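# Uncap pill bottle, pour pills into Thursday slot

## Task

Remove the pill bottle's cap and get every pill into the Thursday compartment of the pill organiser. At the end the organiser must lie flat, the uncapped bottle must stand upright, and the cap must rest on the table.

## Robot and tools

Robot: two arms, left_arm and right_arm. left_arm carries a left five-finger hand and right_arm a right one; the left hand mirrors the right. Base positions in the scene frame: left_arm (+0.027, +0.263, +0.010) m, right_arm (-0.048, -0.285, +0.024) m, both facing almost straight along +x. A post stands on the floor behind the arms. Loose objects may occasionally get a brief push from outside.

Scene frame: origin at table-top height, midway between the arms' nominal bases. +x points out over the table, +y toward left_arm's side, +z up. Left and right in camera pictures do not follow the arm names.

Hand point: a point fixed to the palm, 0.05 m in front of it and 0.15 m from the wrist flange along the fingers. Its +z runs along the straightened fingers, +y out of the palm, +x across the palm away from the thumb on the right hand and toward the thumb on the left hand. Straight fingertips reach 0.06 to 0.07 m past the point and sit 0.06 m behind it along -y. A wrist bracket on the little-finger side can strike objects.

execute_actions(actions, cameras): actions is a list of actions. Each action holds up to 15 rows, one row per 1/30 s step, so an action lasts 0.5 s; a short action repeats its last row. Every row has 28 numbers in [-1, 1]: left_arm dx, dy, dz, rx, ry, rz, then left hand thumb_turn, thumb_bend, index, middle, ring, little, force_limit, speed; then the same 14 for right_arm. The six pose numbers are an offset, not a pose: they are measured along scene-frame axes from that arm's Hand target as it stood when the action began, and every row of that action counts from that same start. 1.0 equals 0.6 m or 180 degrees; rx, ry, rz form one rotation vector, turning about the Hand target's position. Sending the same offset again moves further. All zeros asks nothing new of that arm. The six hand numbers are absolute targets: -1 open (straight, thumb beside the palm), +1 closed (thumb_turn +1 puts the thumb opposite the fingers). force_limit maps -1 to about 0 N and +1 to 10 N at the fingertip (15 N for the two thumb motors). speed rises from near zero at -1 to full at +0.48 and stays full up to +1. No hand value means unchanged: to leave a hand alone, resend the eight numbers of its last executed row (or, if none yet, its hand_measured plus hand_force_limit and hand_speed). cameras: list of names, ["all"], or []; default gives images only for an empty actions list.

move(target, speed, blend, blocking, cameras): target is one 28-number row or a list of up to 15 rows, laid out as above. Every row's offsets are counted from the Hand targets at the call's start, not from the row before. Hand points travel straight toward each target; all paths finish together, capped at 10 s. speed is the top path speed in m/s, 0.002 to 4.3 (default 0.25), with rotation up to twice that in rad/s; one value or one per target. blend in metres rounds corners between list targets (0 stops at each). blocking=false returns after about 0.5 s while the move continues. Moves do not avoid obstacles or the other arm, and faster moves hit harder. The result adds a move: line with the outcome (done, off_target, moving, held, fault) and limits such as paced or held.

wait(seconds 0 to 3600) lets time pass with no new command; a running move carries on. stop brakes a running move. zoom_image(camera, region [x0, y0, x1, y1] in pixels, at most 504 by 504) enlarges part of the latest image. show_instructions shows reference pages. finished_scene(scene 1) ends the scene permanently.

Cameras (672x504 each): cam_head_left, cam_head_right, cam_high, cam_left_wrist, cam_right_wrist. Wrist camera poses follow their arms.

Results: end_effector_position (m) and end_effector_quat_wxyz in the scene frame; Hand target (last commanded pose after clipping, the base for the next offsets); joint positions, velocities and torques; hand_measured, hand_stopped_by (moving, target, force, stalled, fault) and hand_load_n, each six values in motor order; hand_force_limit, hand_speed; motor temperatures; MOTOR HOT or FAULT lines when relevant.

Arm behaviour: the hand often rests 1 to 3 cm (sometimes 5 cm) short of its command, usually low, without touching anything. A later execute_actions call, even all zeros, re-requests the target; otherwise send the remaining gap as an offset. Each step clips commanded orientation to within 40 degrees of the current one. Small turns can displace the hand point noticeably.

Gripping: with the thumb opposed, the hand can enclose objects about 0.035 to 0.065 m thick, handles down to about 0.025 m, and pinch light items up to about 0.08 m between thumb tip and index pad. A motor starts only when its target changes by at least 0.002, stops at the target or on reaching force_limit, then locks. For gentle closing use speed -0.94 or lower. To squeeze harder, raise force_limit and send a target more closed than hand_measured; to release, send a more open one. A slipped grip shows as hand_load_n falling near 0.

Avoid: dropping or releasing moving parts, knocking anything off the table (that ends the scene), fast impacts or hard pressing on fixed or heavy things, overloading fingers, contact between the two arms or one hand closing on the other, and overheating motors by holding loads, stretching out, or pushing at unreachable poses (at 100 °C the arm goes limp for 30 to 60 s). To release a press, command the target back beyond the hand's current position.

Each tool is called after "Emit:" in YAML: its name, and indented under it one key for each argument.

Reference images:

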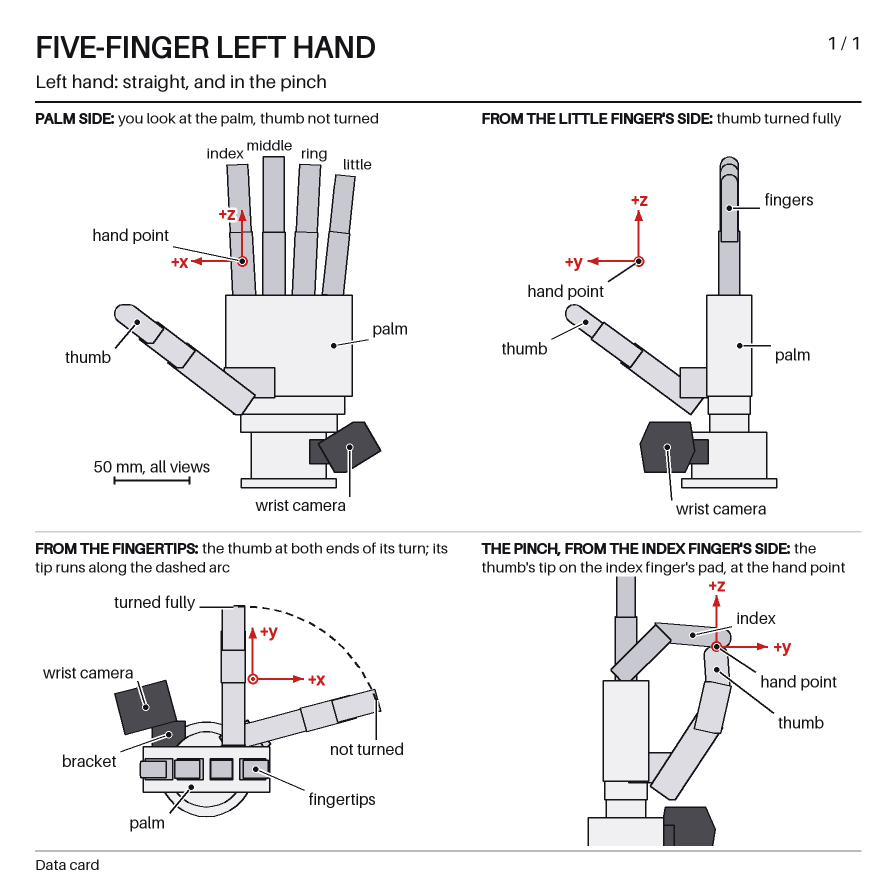

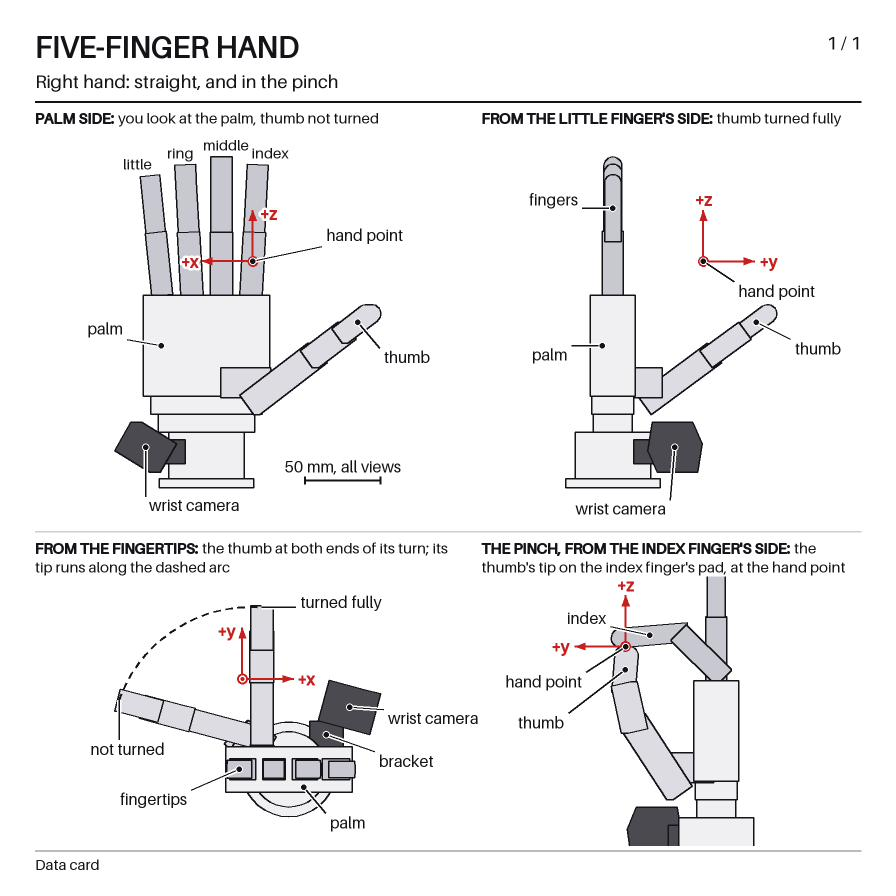

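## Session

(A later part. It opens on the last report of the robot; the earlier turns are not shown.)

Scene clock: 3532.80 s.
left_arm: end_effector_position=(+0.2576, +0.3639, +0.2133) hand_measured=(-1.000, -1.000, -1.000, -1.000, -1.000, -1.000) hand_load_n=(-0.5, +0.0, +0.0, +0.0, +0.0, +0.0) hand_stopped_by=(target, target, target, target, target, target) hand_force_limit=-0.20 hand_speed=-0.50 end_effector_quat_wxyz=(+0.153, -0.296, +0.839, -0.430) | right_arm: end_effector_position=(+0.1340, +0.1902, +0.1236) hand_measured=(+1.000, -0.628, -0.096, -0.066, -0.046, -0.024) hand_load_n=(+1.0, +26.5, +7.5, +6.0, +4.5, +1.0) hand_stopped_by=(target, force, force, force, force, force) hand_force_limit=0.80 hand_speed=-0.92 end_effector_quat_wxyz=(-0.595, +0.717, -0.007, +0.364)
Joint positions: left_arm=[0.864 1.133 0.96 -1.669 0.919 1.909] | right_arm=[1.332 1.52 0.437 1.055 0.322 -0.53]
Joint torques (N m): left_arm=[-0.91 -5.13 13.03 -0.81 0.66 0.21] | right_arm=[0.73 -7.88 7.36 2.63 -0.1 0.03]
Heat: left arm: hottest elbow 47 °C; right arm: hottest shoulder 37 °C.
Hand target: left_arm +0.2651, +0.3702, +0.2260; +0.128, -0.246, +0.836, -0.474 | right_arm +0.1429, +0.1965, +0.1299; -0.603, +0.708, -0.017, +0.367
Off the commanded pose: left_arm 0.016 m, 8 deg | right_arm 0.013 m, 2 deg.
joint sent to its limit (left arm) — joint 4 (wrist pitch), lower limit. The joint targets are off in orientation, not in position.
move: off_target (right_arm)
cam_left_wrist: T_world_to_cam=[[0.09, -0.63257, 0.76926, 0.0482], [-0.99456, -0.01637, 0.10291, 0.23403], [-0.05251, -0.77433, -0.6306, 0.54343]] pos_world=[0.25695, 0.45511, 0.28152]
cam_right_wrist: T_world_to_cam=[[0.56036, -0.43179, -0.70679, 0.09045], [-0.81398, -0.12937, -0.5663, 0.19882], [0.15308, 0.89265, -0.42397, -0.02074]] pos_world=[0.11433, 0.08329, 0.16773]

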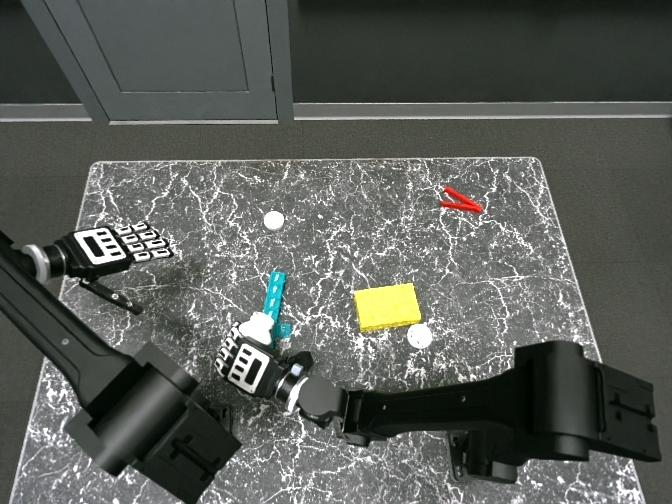

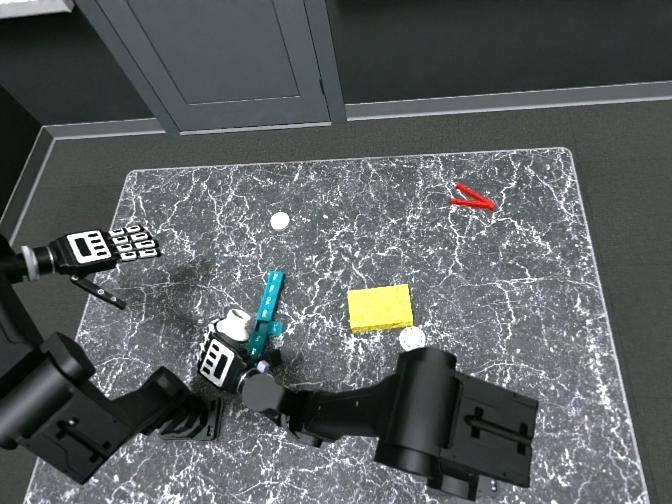

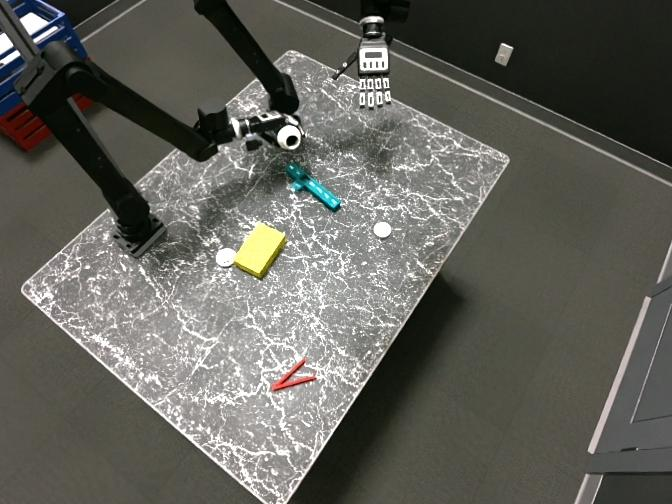

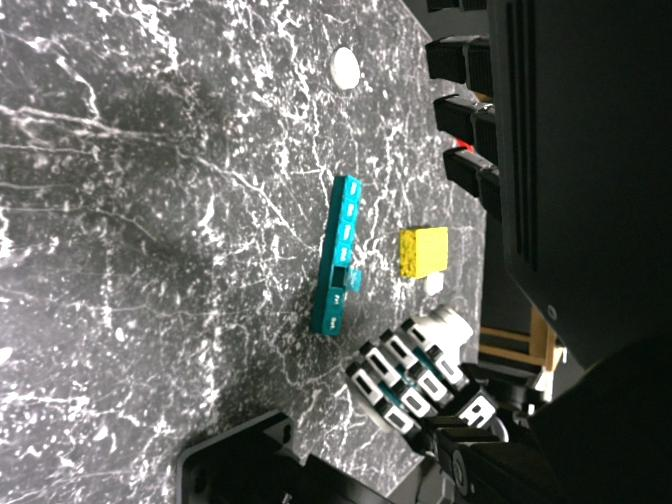

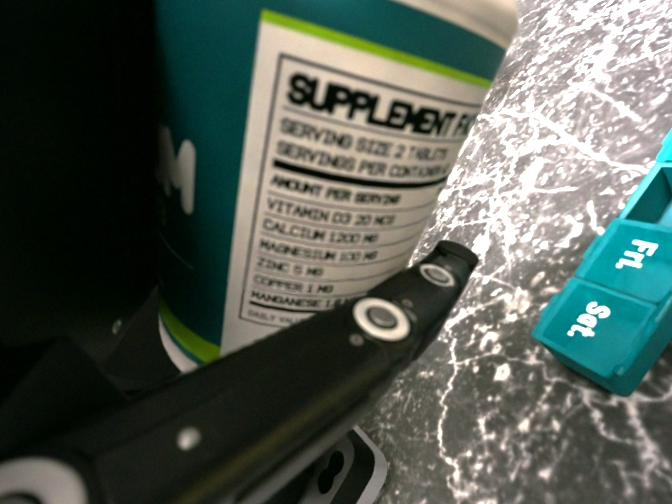

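Emit:
move:
  target:
    - [0,0,0,0,0,0,-1,-1,-1,-1,-1,-1,-0.2,-0.5,0.0193,0.0218,-0.0648,0.0757,0.1165,0,1,0.5,0.6,0.6,0.6,0.5,0.8,-0.92]
  speed: 0.08
  cameras: ["cam_head_left","cam_head_right","cam_high","cam_left_wrist","cam_right_wrist"]

Emit:
zoom_image:
  camera: "cam_head_right"
  region: [200, 265, 300, 365]

Emit:
zoom_image:
  camera: "cam_left_wrist"
  region: [270, 200, 490, 420]

Scene clock: 3551.93 s.
left_arm: end_effector_position=(+0.2576, +0.3639, +0.2133) hand_measured=(-1.000, -1.000, -1.000, -1.000, -1.000, -1.000) hand_load_n=(-0.5, +0.0, +0.5, +0.0, +0.0, +0.0) hand_stopped_by=(target, target, target, target, target, target) hand_force_limit=-0.20 hand_speed=-0.50 end_effector_quat_wxyz=(+0.153, -0.296, +0.839, -0.430) | right_arm: end_effector_position=(+0.1439, +0.2015, +0.0838) hand_measured=(+1.000, -0.628, -0.096, -0.066, -0.046, -0.024) hand_load_n=(+1.0, +26.5, +7.5, +6.0, +4.5, +1.0) hand_stopped_by=(target, force, force, force, force, force) hand_force_limit=0.80 hand_speed=-0.92 end_effector_quat_wxyz=(+0.659, -0.699, +0.162, -0.225)
Joint positions: left_arm=[0.864 1.133 0.96 -1.669 0.919 1.909] | right_arm=[1.226 1.711 0.442 1.238 0.216 -0.094]
Joint torques (N m): left_arm=[-0.85 -5.13 13.01 -0.83 0.66 0.2] | right_arm=[0.73 -9.23 6.37 2.67 -0.1 0.09]
Heat: left arm: hottest elbow 48 °C; right arm: hottest shoulder 36 °C.
Hand target: left_arm +0.2651, +0.3702, +0.2260; +0.128, -0.246, +0.836, -0.474 | right_arm +0.1546, +0.2096, +0.0911; +0.669, -0.687, +0.170, -0.228
Off the commanded pose: left_arm 0.016 m, 8 deg | right_arm 0.015 m, 2 deg.
joint sent to its limit (left arm) — joint 4 (wrist pitch), lower limit. The joint targets are off in orientation, not in position.
move: off_target (right_arm)
cam_left_wrist: T_world_to_cam=[[0.09, -0.63257, 0.76926, 0.0482], [-0.99456, -0.01637, 0.10291, 0.23403], [-0.05251, -0.77433, -0.6306, 0.54343]] pos_world=[0.25695, 0.45511, 0.28152]
cam_right_wrist: T_world_to_cam=[[0.2445, -0.24569, -0.93801, 0.08896], [-0.9689, -0.02385, -0.2463, 0.16005], [0.03814, 0.96905, -0.24388, -0.06311]] pos_world=[0.13572, 0.08683, 0.10748]

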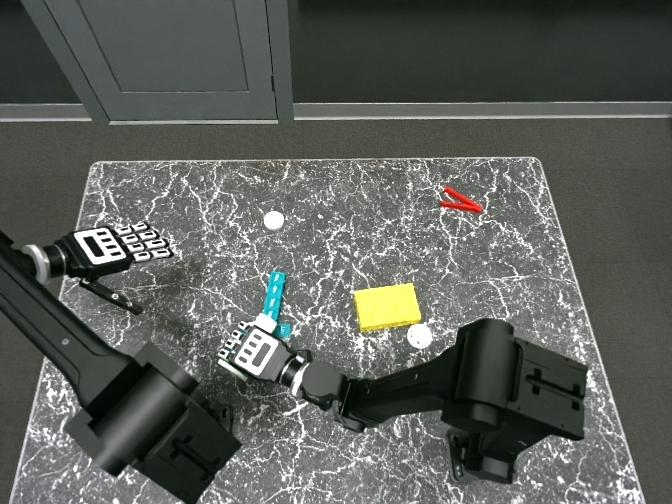

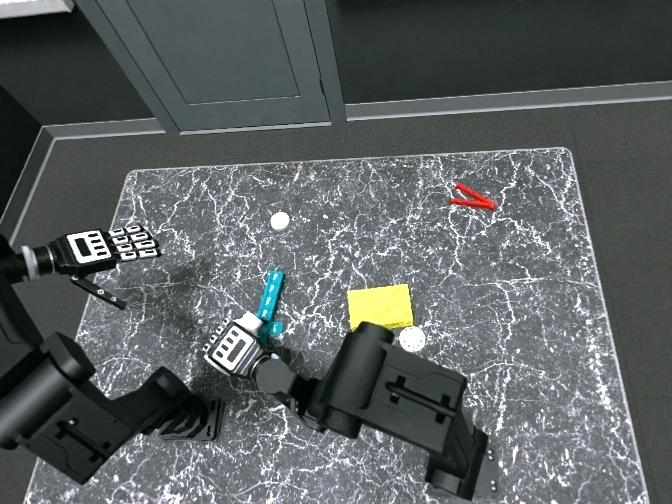

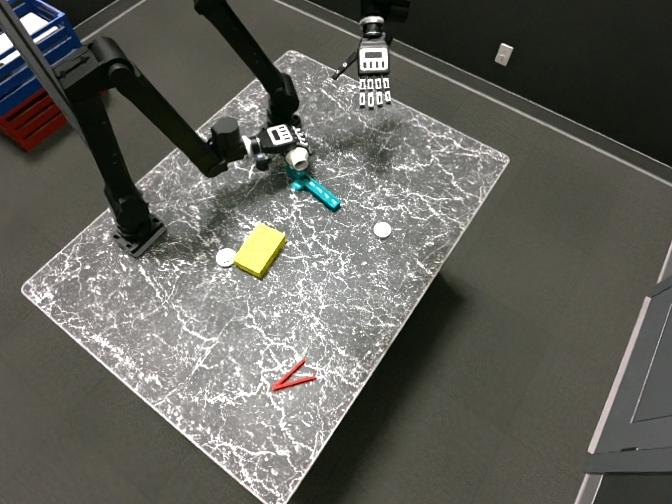

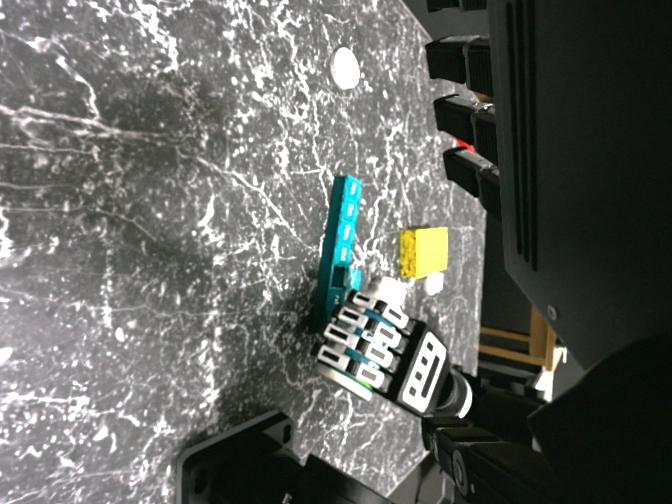

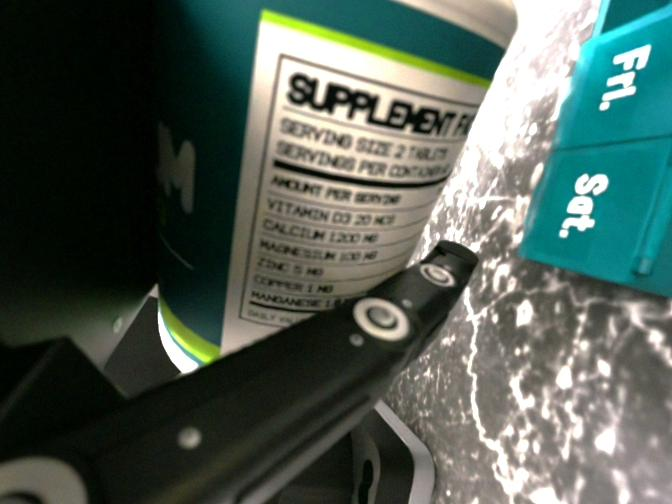

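Scaled by 5.040 from the camera's image (finer frame: 960x720).

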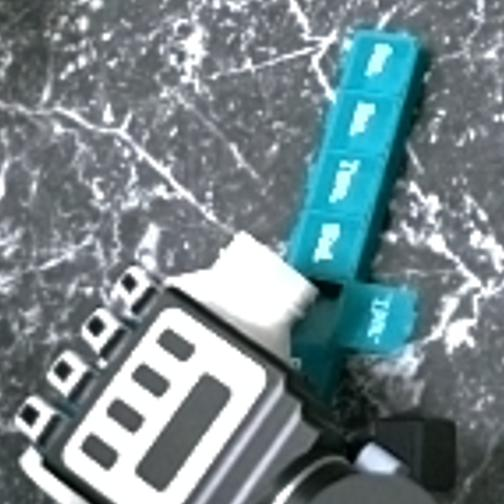

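Scaled by 2.291 from the camera's image (finer frame: 960x720).

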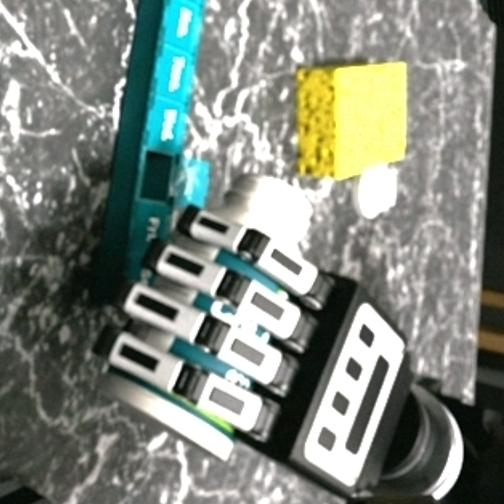

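Emit:
move:
  target:
    - [0,0,0,0,0,0,-1,-1,-1,-1,-1,-1,-0.2,-0.5,0.0167,-0.0048,0.0258,0.0757,0.1165,0,1,0.5,0.6,0.6,0.6,0.5,0.8,-0.92]
  speed: 0.06
  cameras: ["cam_head_left","cam_head_right","cam_high","cam_left_wrist"]

Emit:
zoom_image:
  camera: "cam_head_right"
  region: [200, 265, 300, 365]

Emit:
zoom_image:
  camera: "cam_left_wrist"
  region: [280, 200, 440, 360]

Emit:
zoom_image:
  camera: "cam_high"
  region: [240, 110, 360, 230]

Scene clock: 3572.37 s.
left_arm: end_effector_position=(+0.2576, +0.3639, +0.2133) hand_measured=(-1.000, -1.000, -1.000, -1.000, -1.000, -1.000) hand_load_n=(+0.0, +0.0, +0.0, -0.5, +0.0, +0.0) hand_stopped_by=(target, target, target, target, target, target) hand_force_limit=-0.20 hand_speed=-0.50 end_effector_quat_wxyz=(+0.153, -0.296, +0.839, -0.430) | right_arm: end_effector_position=(+0.1542, +0.2026, +0.1016) hand_measured=(+1.000, -0.628, -0.096, -0.066, -0.046, -0.024) hand_load_n=(+1.0, +26.5, +7.5, +6.5, +5.0, +1.0) hand_stopped_by=(target, force, force, force, force, force) hand_force_limit=0.80 hand_speed=-0.92 end_effector_quat_wxyz=(+0.695, -0.644, +0.310, -0.076)
Joint positions: left_arm=[0.864 1.133 0.96 -1.669 0.919 1.909] | right_arm=[1.126 1.715 0.442 1.251 0.116 0.341]
Joint torques (N m): left_arm=[-0.85 -5.07 13.01 -0.81 0.67 0.21] | right_arm=[0.73 -9.23 5.74 2.69 -0.12 0.08]
Heat: left arm: hottest elbow 48 °C; right arm: hottest shoulder 36 °C.
Hand target: left_arm +0.2651, +0.3702, +0.2260; +0.128, -0.246, +0.836, -0.474 | right_arm +0.1645, +0.2068, +0.1066; +0.703, -0.633, +0.314, -0.078
Off the commanded pose: left_arm 0.016 m, 8 deg | right_arm 0.012 m, 2 deg.
joint sent to its limit (left arm) — joint 4 (wrist pitch), lower limit. The joint targets are off in orientation, not in position.
move: off_target (right_arm)
cam_left_wrist: T_world_to_cam=[[0.09, -0.63257, 0.76926, 0.0482], [-0.99456, -0.01637, 0.10291, 0.23403], [-0.05251, -0.77433, -0.6306, 0.54343]] pos_world=[0.25695, 0.45511, 0.28152]

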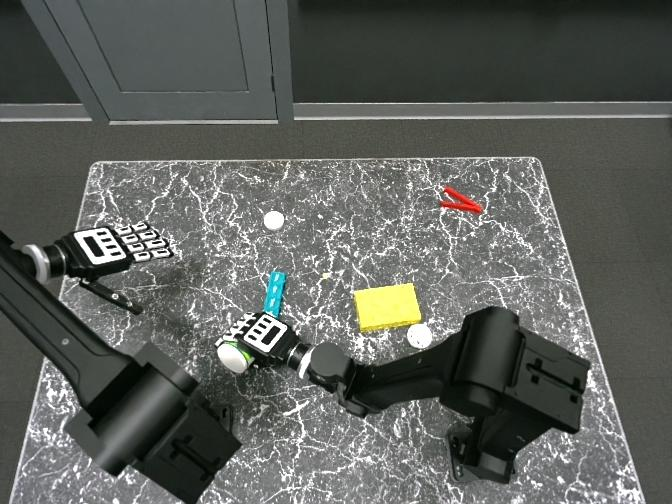

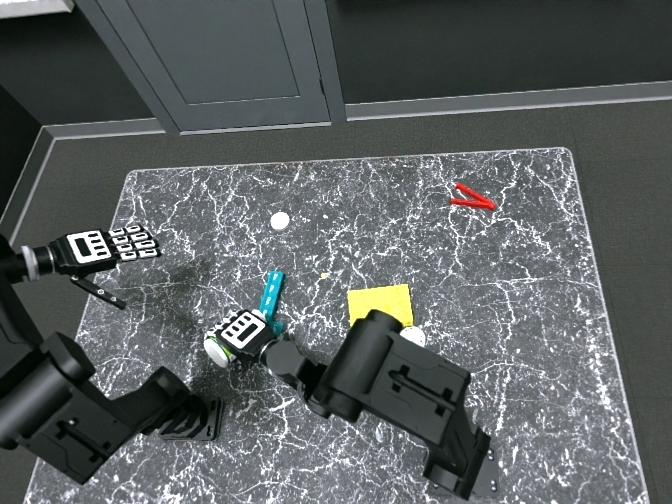

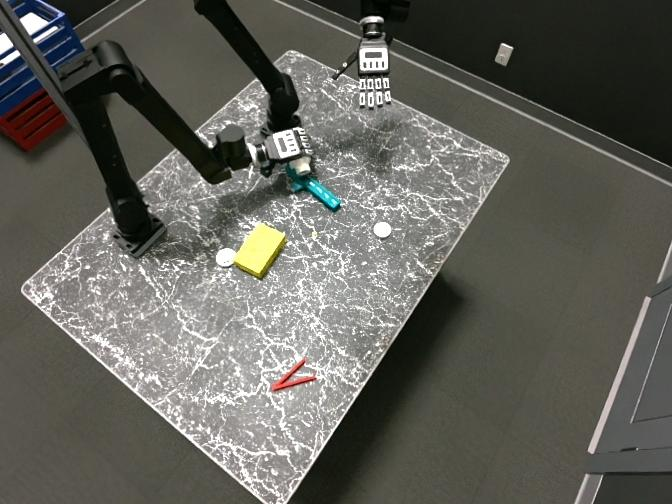

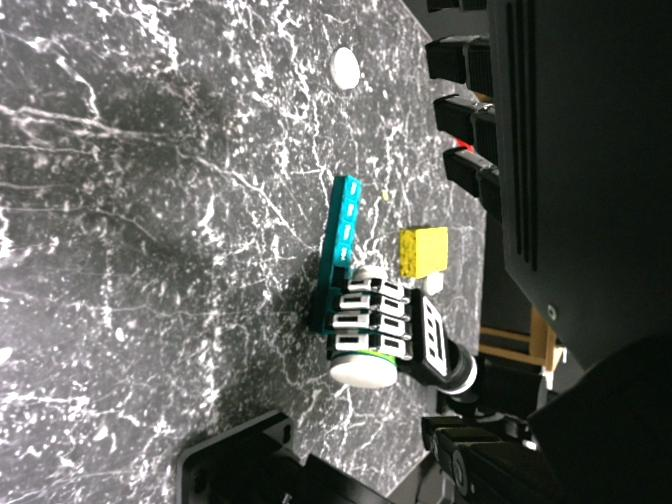

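Scaled by 5.040 from the camera's image (finer frame: 960x720).

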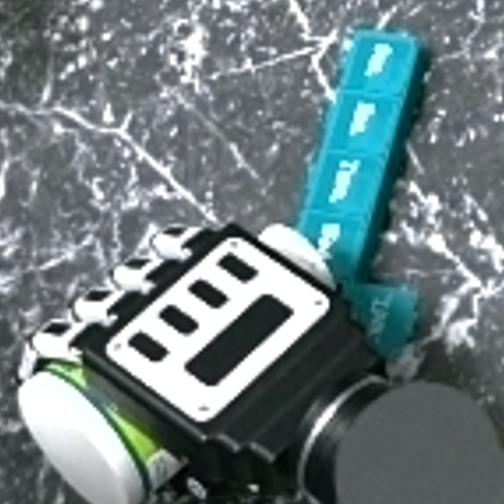

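Scaled by 3.150 from the camera's image (finer frame: 960x720).

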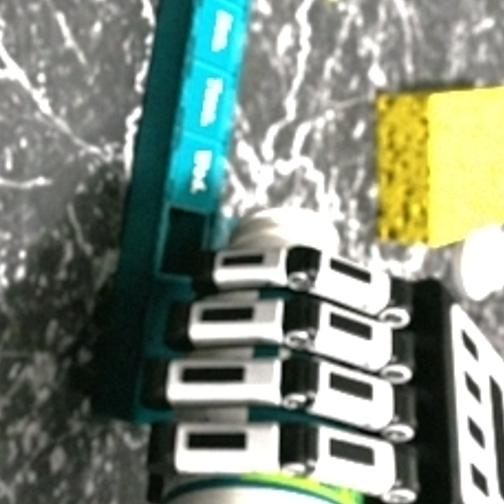

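Scaled by 4.200 from the camera's image (finer frame: 960x720).

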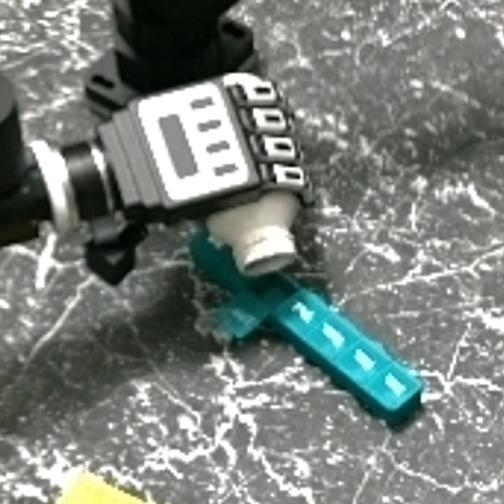

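Emit:
zoom_image:
  camera: "cam_left_wrist"
  region: [340, 160, 430, 250]

Emit:
zoom_image:
  camera: "cam_left_wrist"
  region: [315, 240, 375, 300]

Emit:
zoom_image:
  camera: "cam_head_left"
  region: [290, 240, 360, 310]

Scaled by 5.600 from the camera's image (finer frame: 960x720).

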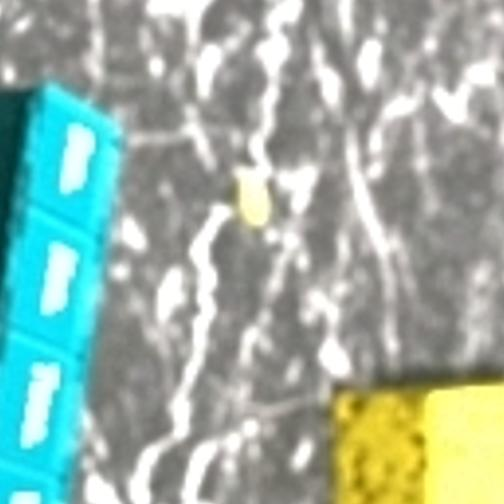

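Scaled by 8.400 from the camera's image (finer frame: 960x720).

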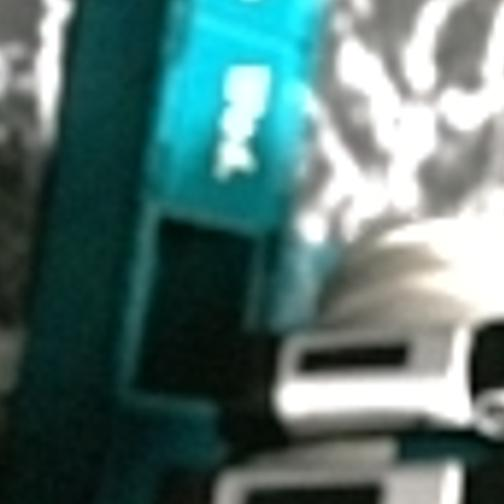

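Scaled by 7.200 from the camera's image (finer frame: 960x720).

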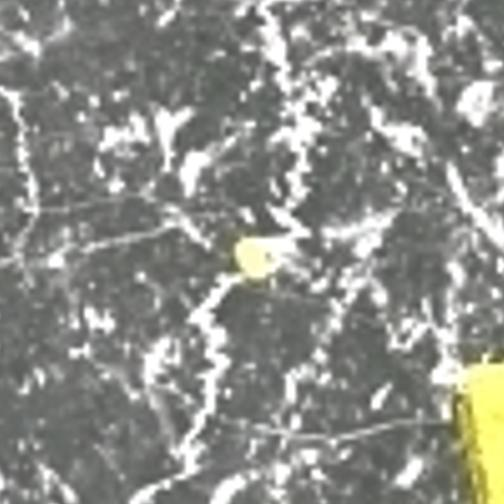

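Emit:
zoom_image:
  camera: "cam_high"
  region: [270, 140, 340, 210]

Emit:
zoom_image:
  camera: "cam_head_right"
  region: [235, 290, 295, 350]

Emit:
zoom_image:
  camera: "cam_head_left"
  region: [240, 290, 300, 350]

Emit:
wait:
  seconds: 0.1
  cameras: ["cam_right_wrist"]

Scaled by 7.200 from the camera's image (finer frame: 960x720).

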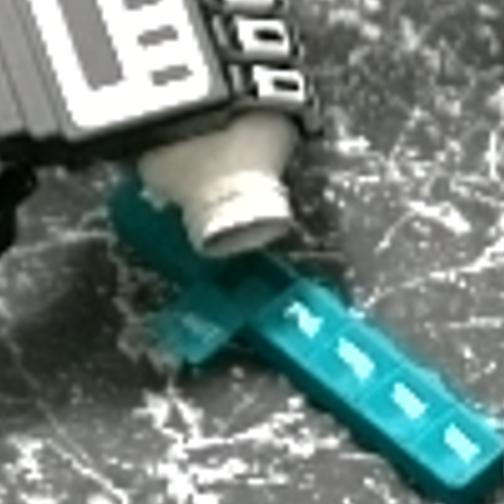

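Scaled by 8.400 from the camera's image (finer frame: 960x720).

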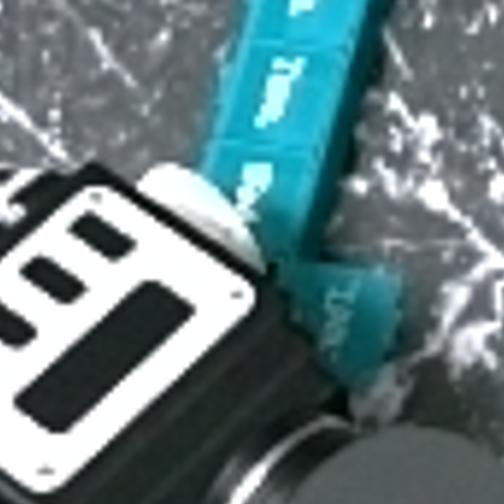

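Scaled by 8.400 from the camera's image (finer frame: 960x720).

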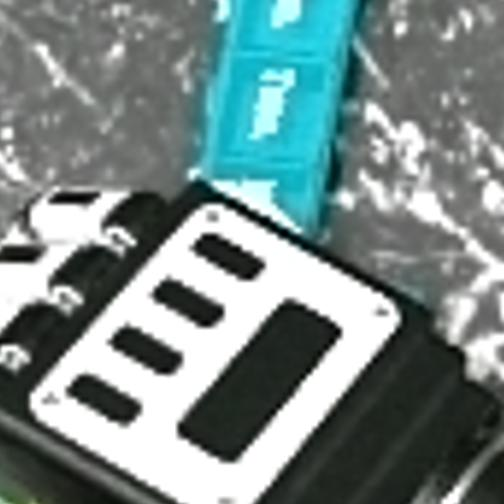

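Scene clock: 3601.50 s.
left_arm: end_effector_position=(+0.2576, +0.3639, +0.2133) hand_measured=(-1.000, -1.000, -1.000, -1.000, -1.000, -1.000) hand_load_n=(-0.5, +0.0, +0.0, +0.0, +0.0, +0.0) hand_stopped_by=(target, target, target, target, target, target) hand_force_limit=-0.20 hand_speed=-0.50 end_effector_quat_wxyz=(+0.153, -0.296, +0.839, -0.430) | right_arm: end_effector_position=(+0.1541, +0.2026, +0.1017) hand_measured=(+1.000, -0.628, -0.096, -0.066, -0.046, -0.024) hand_load_n=(+1.0, +26.5, +7.5, +6.5, +4.5, +1.0) hand_stopped_by=(target, force, force, force, force, force) hand_force_limit=0.80 hand_speed=-0.92 end_effector_quat_wxyz=(+0.695, -0.644, +0.310, -0.076)
Joint positions: left_arm=[0.864 1.133 0.96 -1.669 0.919 1.909] | right_arm=[1.126 1.715 0.442 1.251 0.116 0.342]
Joint torques (N m): left_arm=[-0.79 -5.19 12.98 -0.81 0.65 0.21] | right_arm=[0.67 -9.23 5.75 2.7 -0.12 0.1]
Heat: left arm: hottest elbow 48 °C; right arm: hottest shoulder 36 °C.
Hand target: left_arm +0.2651, +0.3702, +0.2260; +0.128, -0.246, +0.836, -0.474 | right_arm +0.1645, +0.2068, +0.1066; +0.703, -0.633, +0.314, -0.078
Off the commanded pose: left_arm 0.016 m, 8 deg | right_arm 0.012 m, 2 deg.
wait: 0.10 s; at rest from the start
cam_right_wrist: T_world_to_cam=[[-0.11941, -0.01063, -0.99279, 0.1176], [-0.99284, 0.00323, 0.11938, 0.13544], [0.00194, 0.99994, -0.01094, -0.08462]] pos_world=[0.14867, 0.08542, 0.09966]

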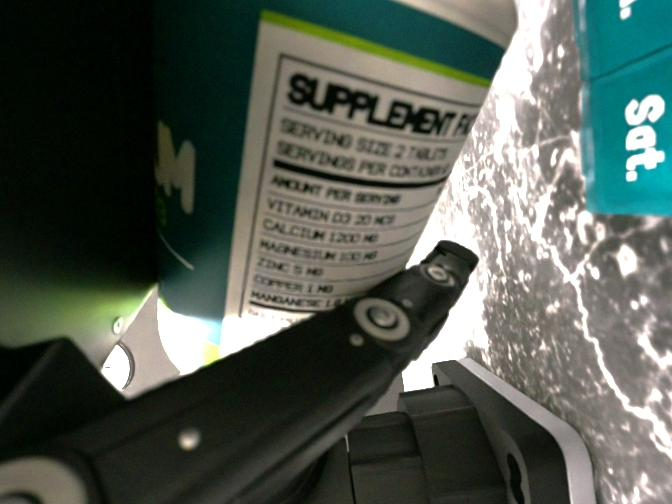

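Emit:
move:
  target:
    - [0,0,0,0,0,0,-1,-1,-1,-1,-1,-1,-0.2,-0.5,-0.015,0.0017,-0.0117,0,0,0,1,0.5,0.6,0.6,0.6,0.5,0.8,-0.92]
  speed: 0.03
  cameras: ["cam_high","cam_left_wrist","cam_right_wrist"]

Emit:
zoom_image:
  camera: "cam_high"
  region: [270, 140, 340, 210]

Emit:
zoom_image:
  camera: "cam_left_wrist"
  region: [310, 230, 410, 330]

Scene clock: 3621.33 s.
left_arm: end_effector_position=(+0.2576, +0.3639, +0.2133) hand_measured=(-1.000, -1.000, -1.000, -1.000, -1.000, -1.000) hand_load_n=(+0.0, +0.0, +0.0, +0.0, +0.0, +0.0) hand_stopped_by=(target, target, target, target, target, target) hand_force_limit=-0.20 hand_speed=-0.50 end_effector_quat_wxyz=(+0.153, -0.296, +0.839, -0.430) | right_arm: end_effector_position=(+0.1583, +0.2015, +0.0972) hand_measured=(+1.000, -0.628, -0.096, -0.066, -0.046, -0.024) hand_load_n=(+1.0, +26.0, +7.5, +6.0, +5.0, +1.0) hand_stopped_by=(target, force, force, force, force, force) hand_force_limit=0.80 hand_speed=-0.92 end_effector_quat_wxyz=(+0.697, -0.639, +0.316, -0.083)
Joint positions: left_arm=[0.864 1.133 0.96 -1.669 0.919 1.909] | right_arm=[1.126 1.742 0.442 1.285 0.137 0.343]
Joint torques (N m): left_arm=[-0.85 -5.07 13.01 -0.81 0.66 0.2] | right_arm=[2.84 -9.41 4.86 2.86 0.08 0.1]
Heat: left arm: hottest elbow 49 °C; right arm: hottest shoulder 36 °C.
Hand target: left_arm +0.2651, +0.3702, +0.2260; +0.128, -0.246, +0.836, -0.474 | right_arm +0.1556, +0.2078, +0.0996; +0.703, -0.633, +0.314, -0.078
Off the commanded pose: left_arm 0.016 m, 8 deg | right_arm 0.007 m, 1 deg.
joint sent to its limit (left arm) — joint 4 (wrist pitch), lower limit. The joint targets are off in orientation, not in position.
move: done
cam_left_wrist: T_world_to_cam=[[0.09, -0.63257, 0.76926, 0.0482], [-0.99456, -0.01637, 0.10291, 0.23403], [-0.05251, -0.77433, -0.6306, 0.54343]] pos_world=[0.25695, 0.45511, 0.28152]
cam_right_wrist: T_world_to_cam=[[-0.11678, -0.00229, -0.99316, 0.11156], [-0.99289, 0.02366, 0.11669, 0.13619], [0.02324, 0.99972, -0.00504, -0.08745]] pos_world=[0.15028, 0.08445, 0.09446]

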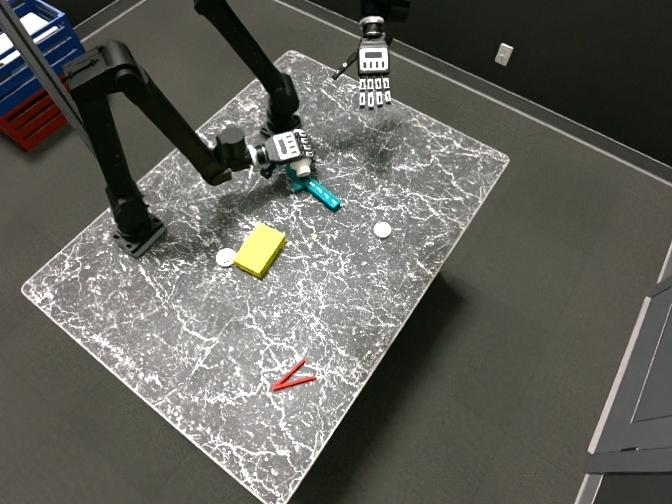

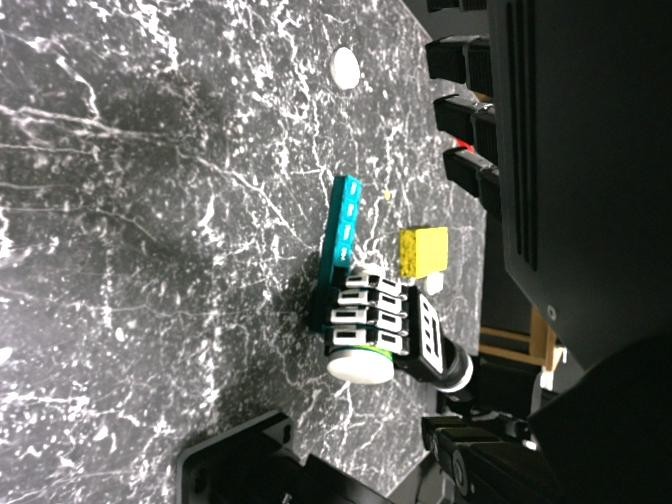

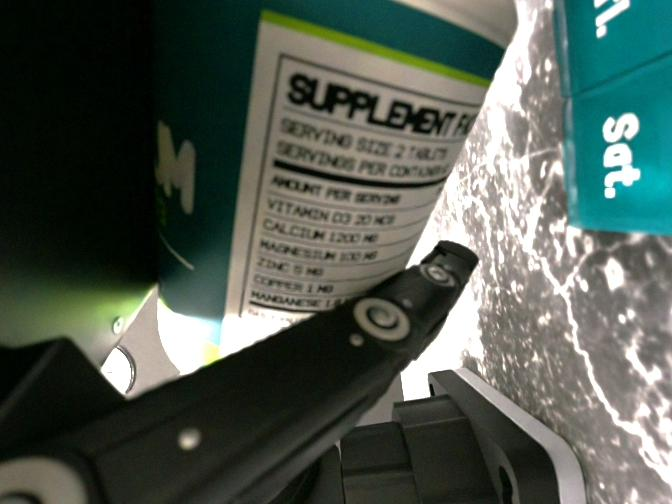

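Scaled by 7.200 from the camera's image (finer frame: 960x720).

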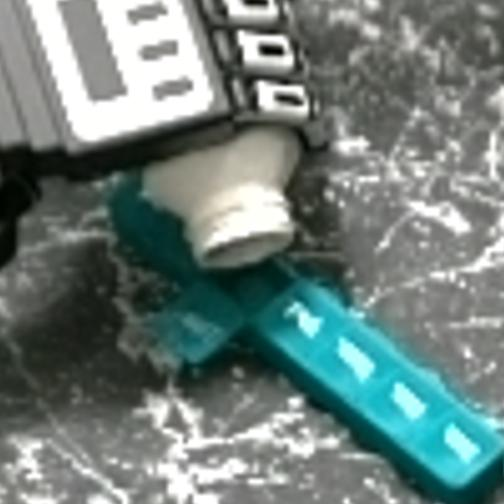

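Scaled by 5.040 from the camera's image (finer frame: 960x720).

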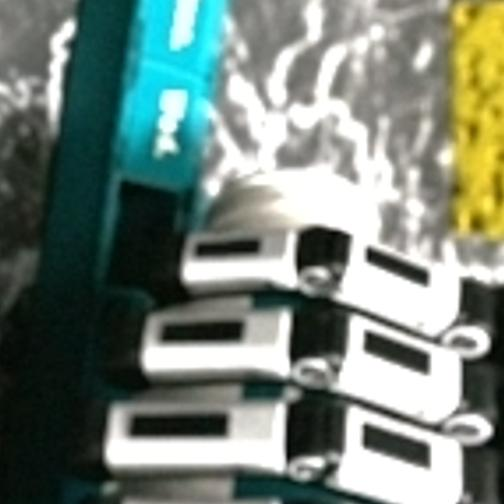

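Emit:
move:
  target:
    - [0,0,0,0,0,0,-1,-1,-1,-1,-1,-1,-0.2,-0.5,-0.045,0.02,0.02,0,0,0,1,0.5,0.6,0.6,0.6,0.5,0.8,-0.92]
    - [0,0,0,0,0,0,-1,-1,-1,-1,-1,-1,-0.2,-0.5,0.0115,0.0028,0.0165,0.0303,0.0466,0,1,0.5,0.6,0.6,0.6,0.5,0.8,-0.92]
  speed: 0.035
  cameras: ["cam_high","cam_left_wrist","cam_head_right"]

Emit:
zoom_image:
  camera: "cam_high"
  region: [270, 140, 340, 210]

Emit:
zoom_image:
  camera: "cam_left_wrist"
  region: [310, 230, 410, 330]

Scene clock: 3636.37 s.
left_arm: end_effector_position=(+0.2576, +0.3639, +0.2133) hand_measured=(-1.000, -1.000, -1.000, -1.000, -1.000, -1.000) hand_load_n=(-0.5, +0.0, +0.0, +0.0, +0.0, +0.0) hand_stopped_by=(target, target, target, target, target, target) hand_force_limit=-0.20 hand_speed=-0.50 end_effector_quat_wxyz=(+0.153, -0.296, +0.839, -0.430) | right_arm: end_effector_position=(+0.1517, +0.2047, +0.1038) hand_measured=(+1.000, -0.628, -0.096, -0.066, -0.046, -0.024) hand_load_n=(+1.0, +26.5, +7.5, +6.0, +4.5, +1.0) hand_stopped_by=(target, force, force, force, force, force) hand_force_limit=0.80 hand_speed=-0.92 end_effector_quat_wxyz=(+0.699, -0.615, +0.365, -0.016)
Joint positions: left_arm=[0.864 1.133 0.96 -1.669 0.919 1.909] | right_arm=[1.114 1.744 0.442 1.279 0.104 0.516]
Joint torques (N m): left_arm=[-0.91 -5.13 13 -0.83 0.66 0.19] | right_arm=[0.79 -9.41 5.7 2.69 -0.12 0.08]
Heat: left arm: hottest elbow 49 °C; right arm: hottest shoulder 36 °C.
Hand target: left_arm +0.2651, +0.3702, +0.2260; +0.128, -0.246, +0.836, -0.474 | right_arm +0.1623, +0.2095, +0.1094; +0.708, -0.603, +0.368, -0.016
Off the commanded pose: left_arm 0.016 m, 8 deg | right_arm 0.013 m, 2 deg.
joint sent to its limit (left arm) — joint 4 (wrist pitch), lower limit. The joint targets are off in orientation, not in position.
move: off_target (right_arm)
cam_left_wrist: T_world_to_cam=[[0.09, -0.63257, 0.76926, 0.0482], [-0.99456, -0.01637, 0.10291, 0.23403], [-0.05251, -0.77433, -0.6306, 0.54343]] pos_world=[0.25695, 0.45511, 0.28152]
Images, in order (width x height): cam_head_right 672x504, cam_high 672x504, cam_left_wrist 672x504.

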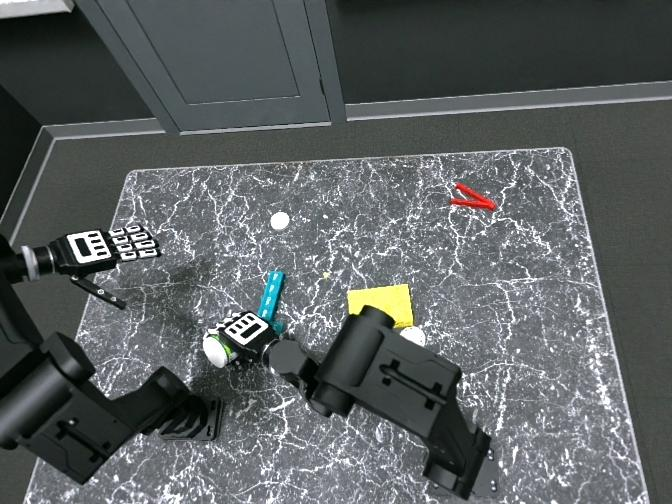

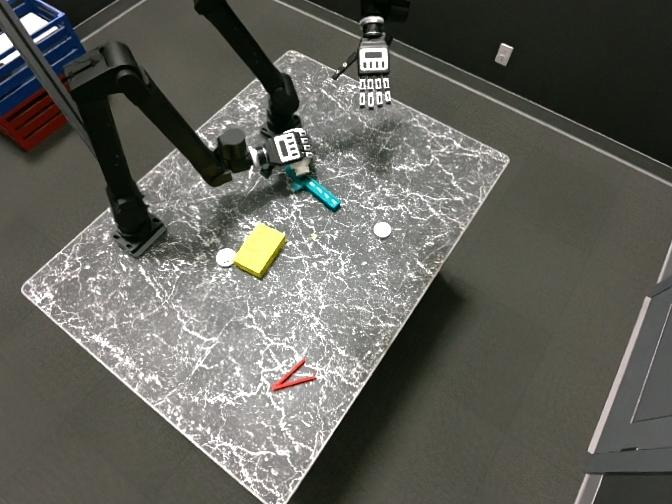

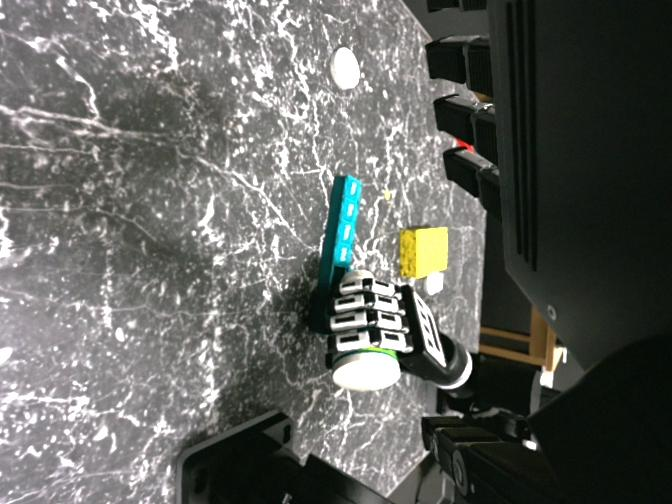

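Scaled by 7.200 from the camera's image (finer frame: 960x720).

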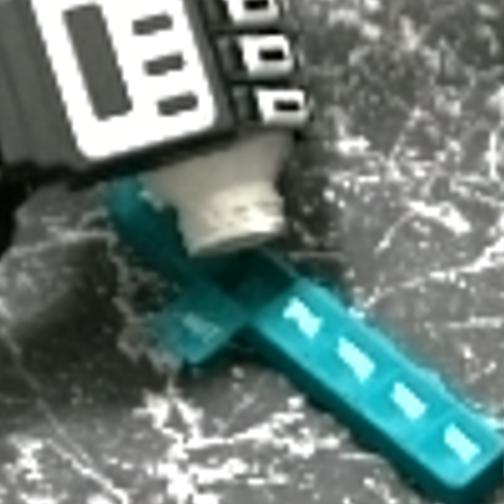

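Scaled by 5.040 from the camera's image (finer frame: 960x720).

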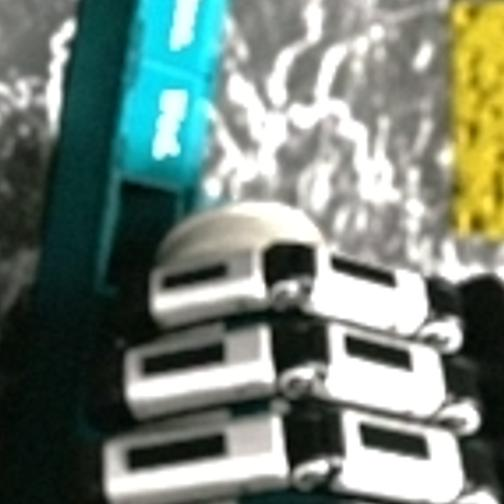

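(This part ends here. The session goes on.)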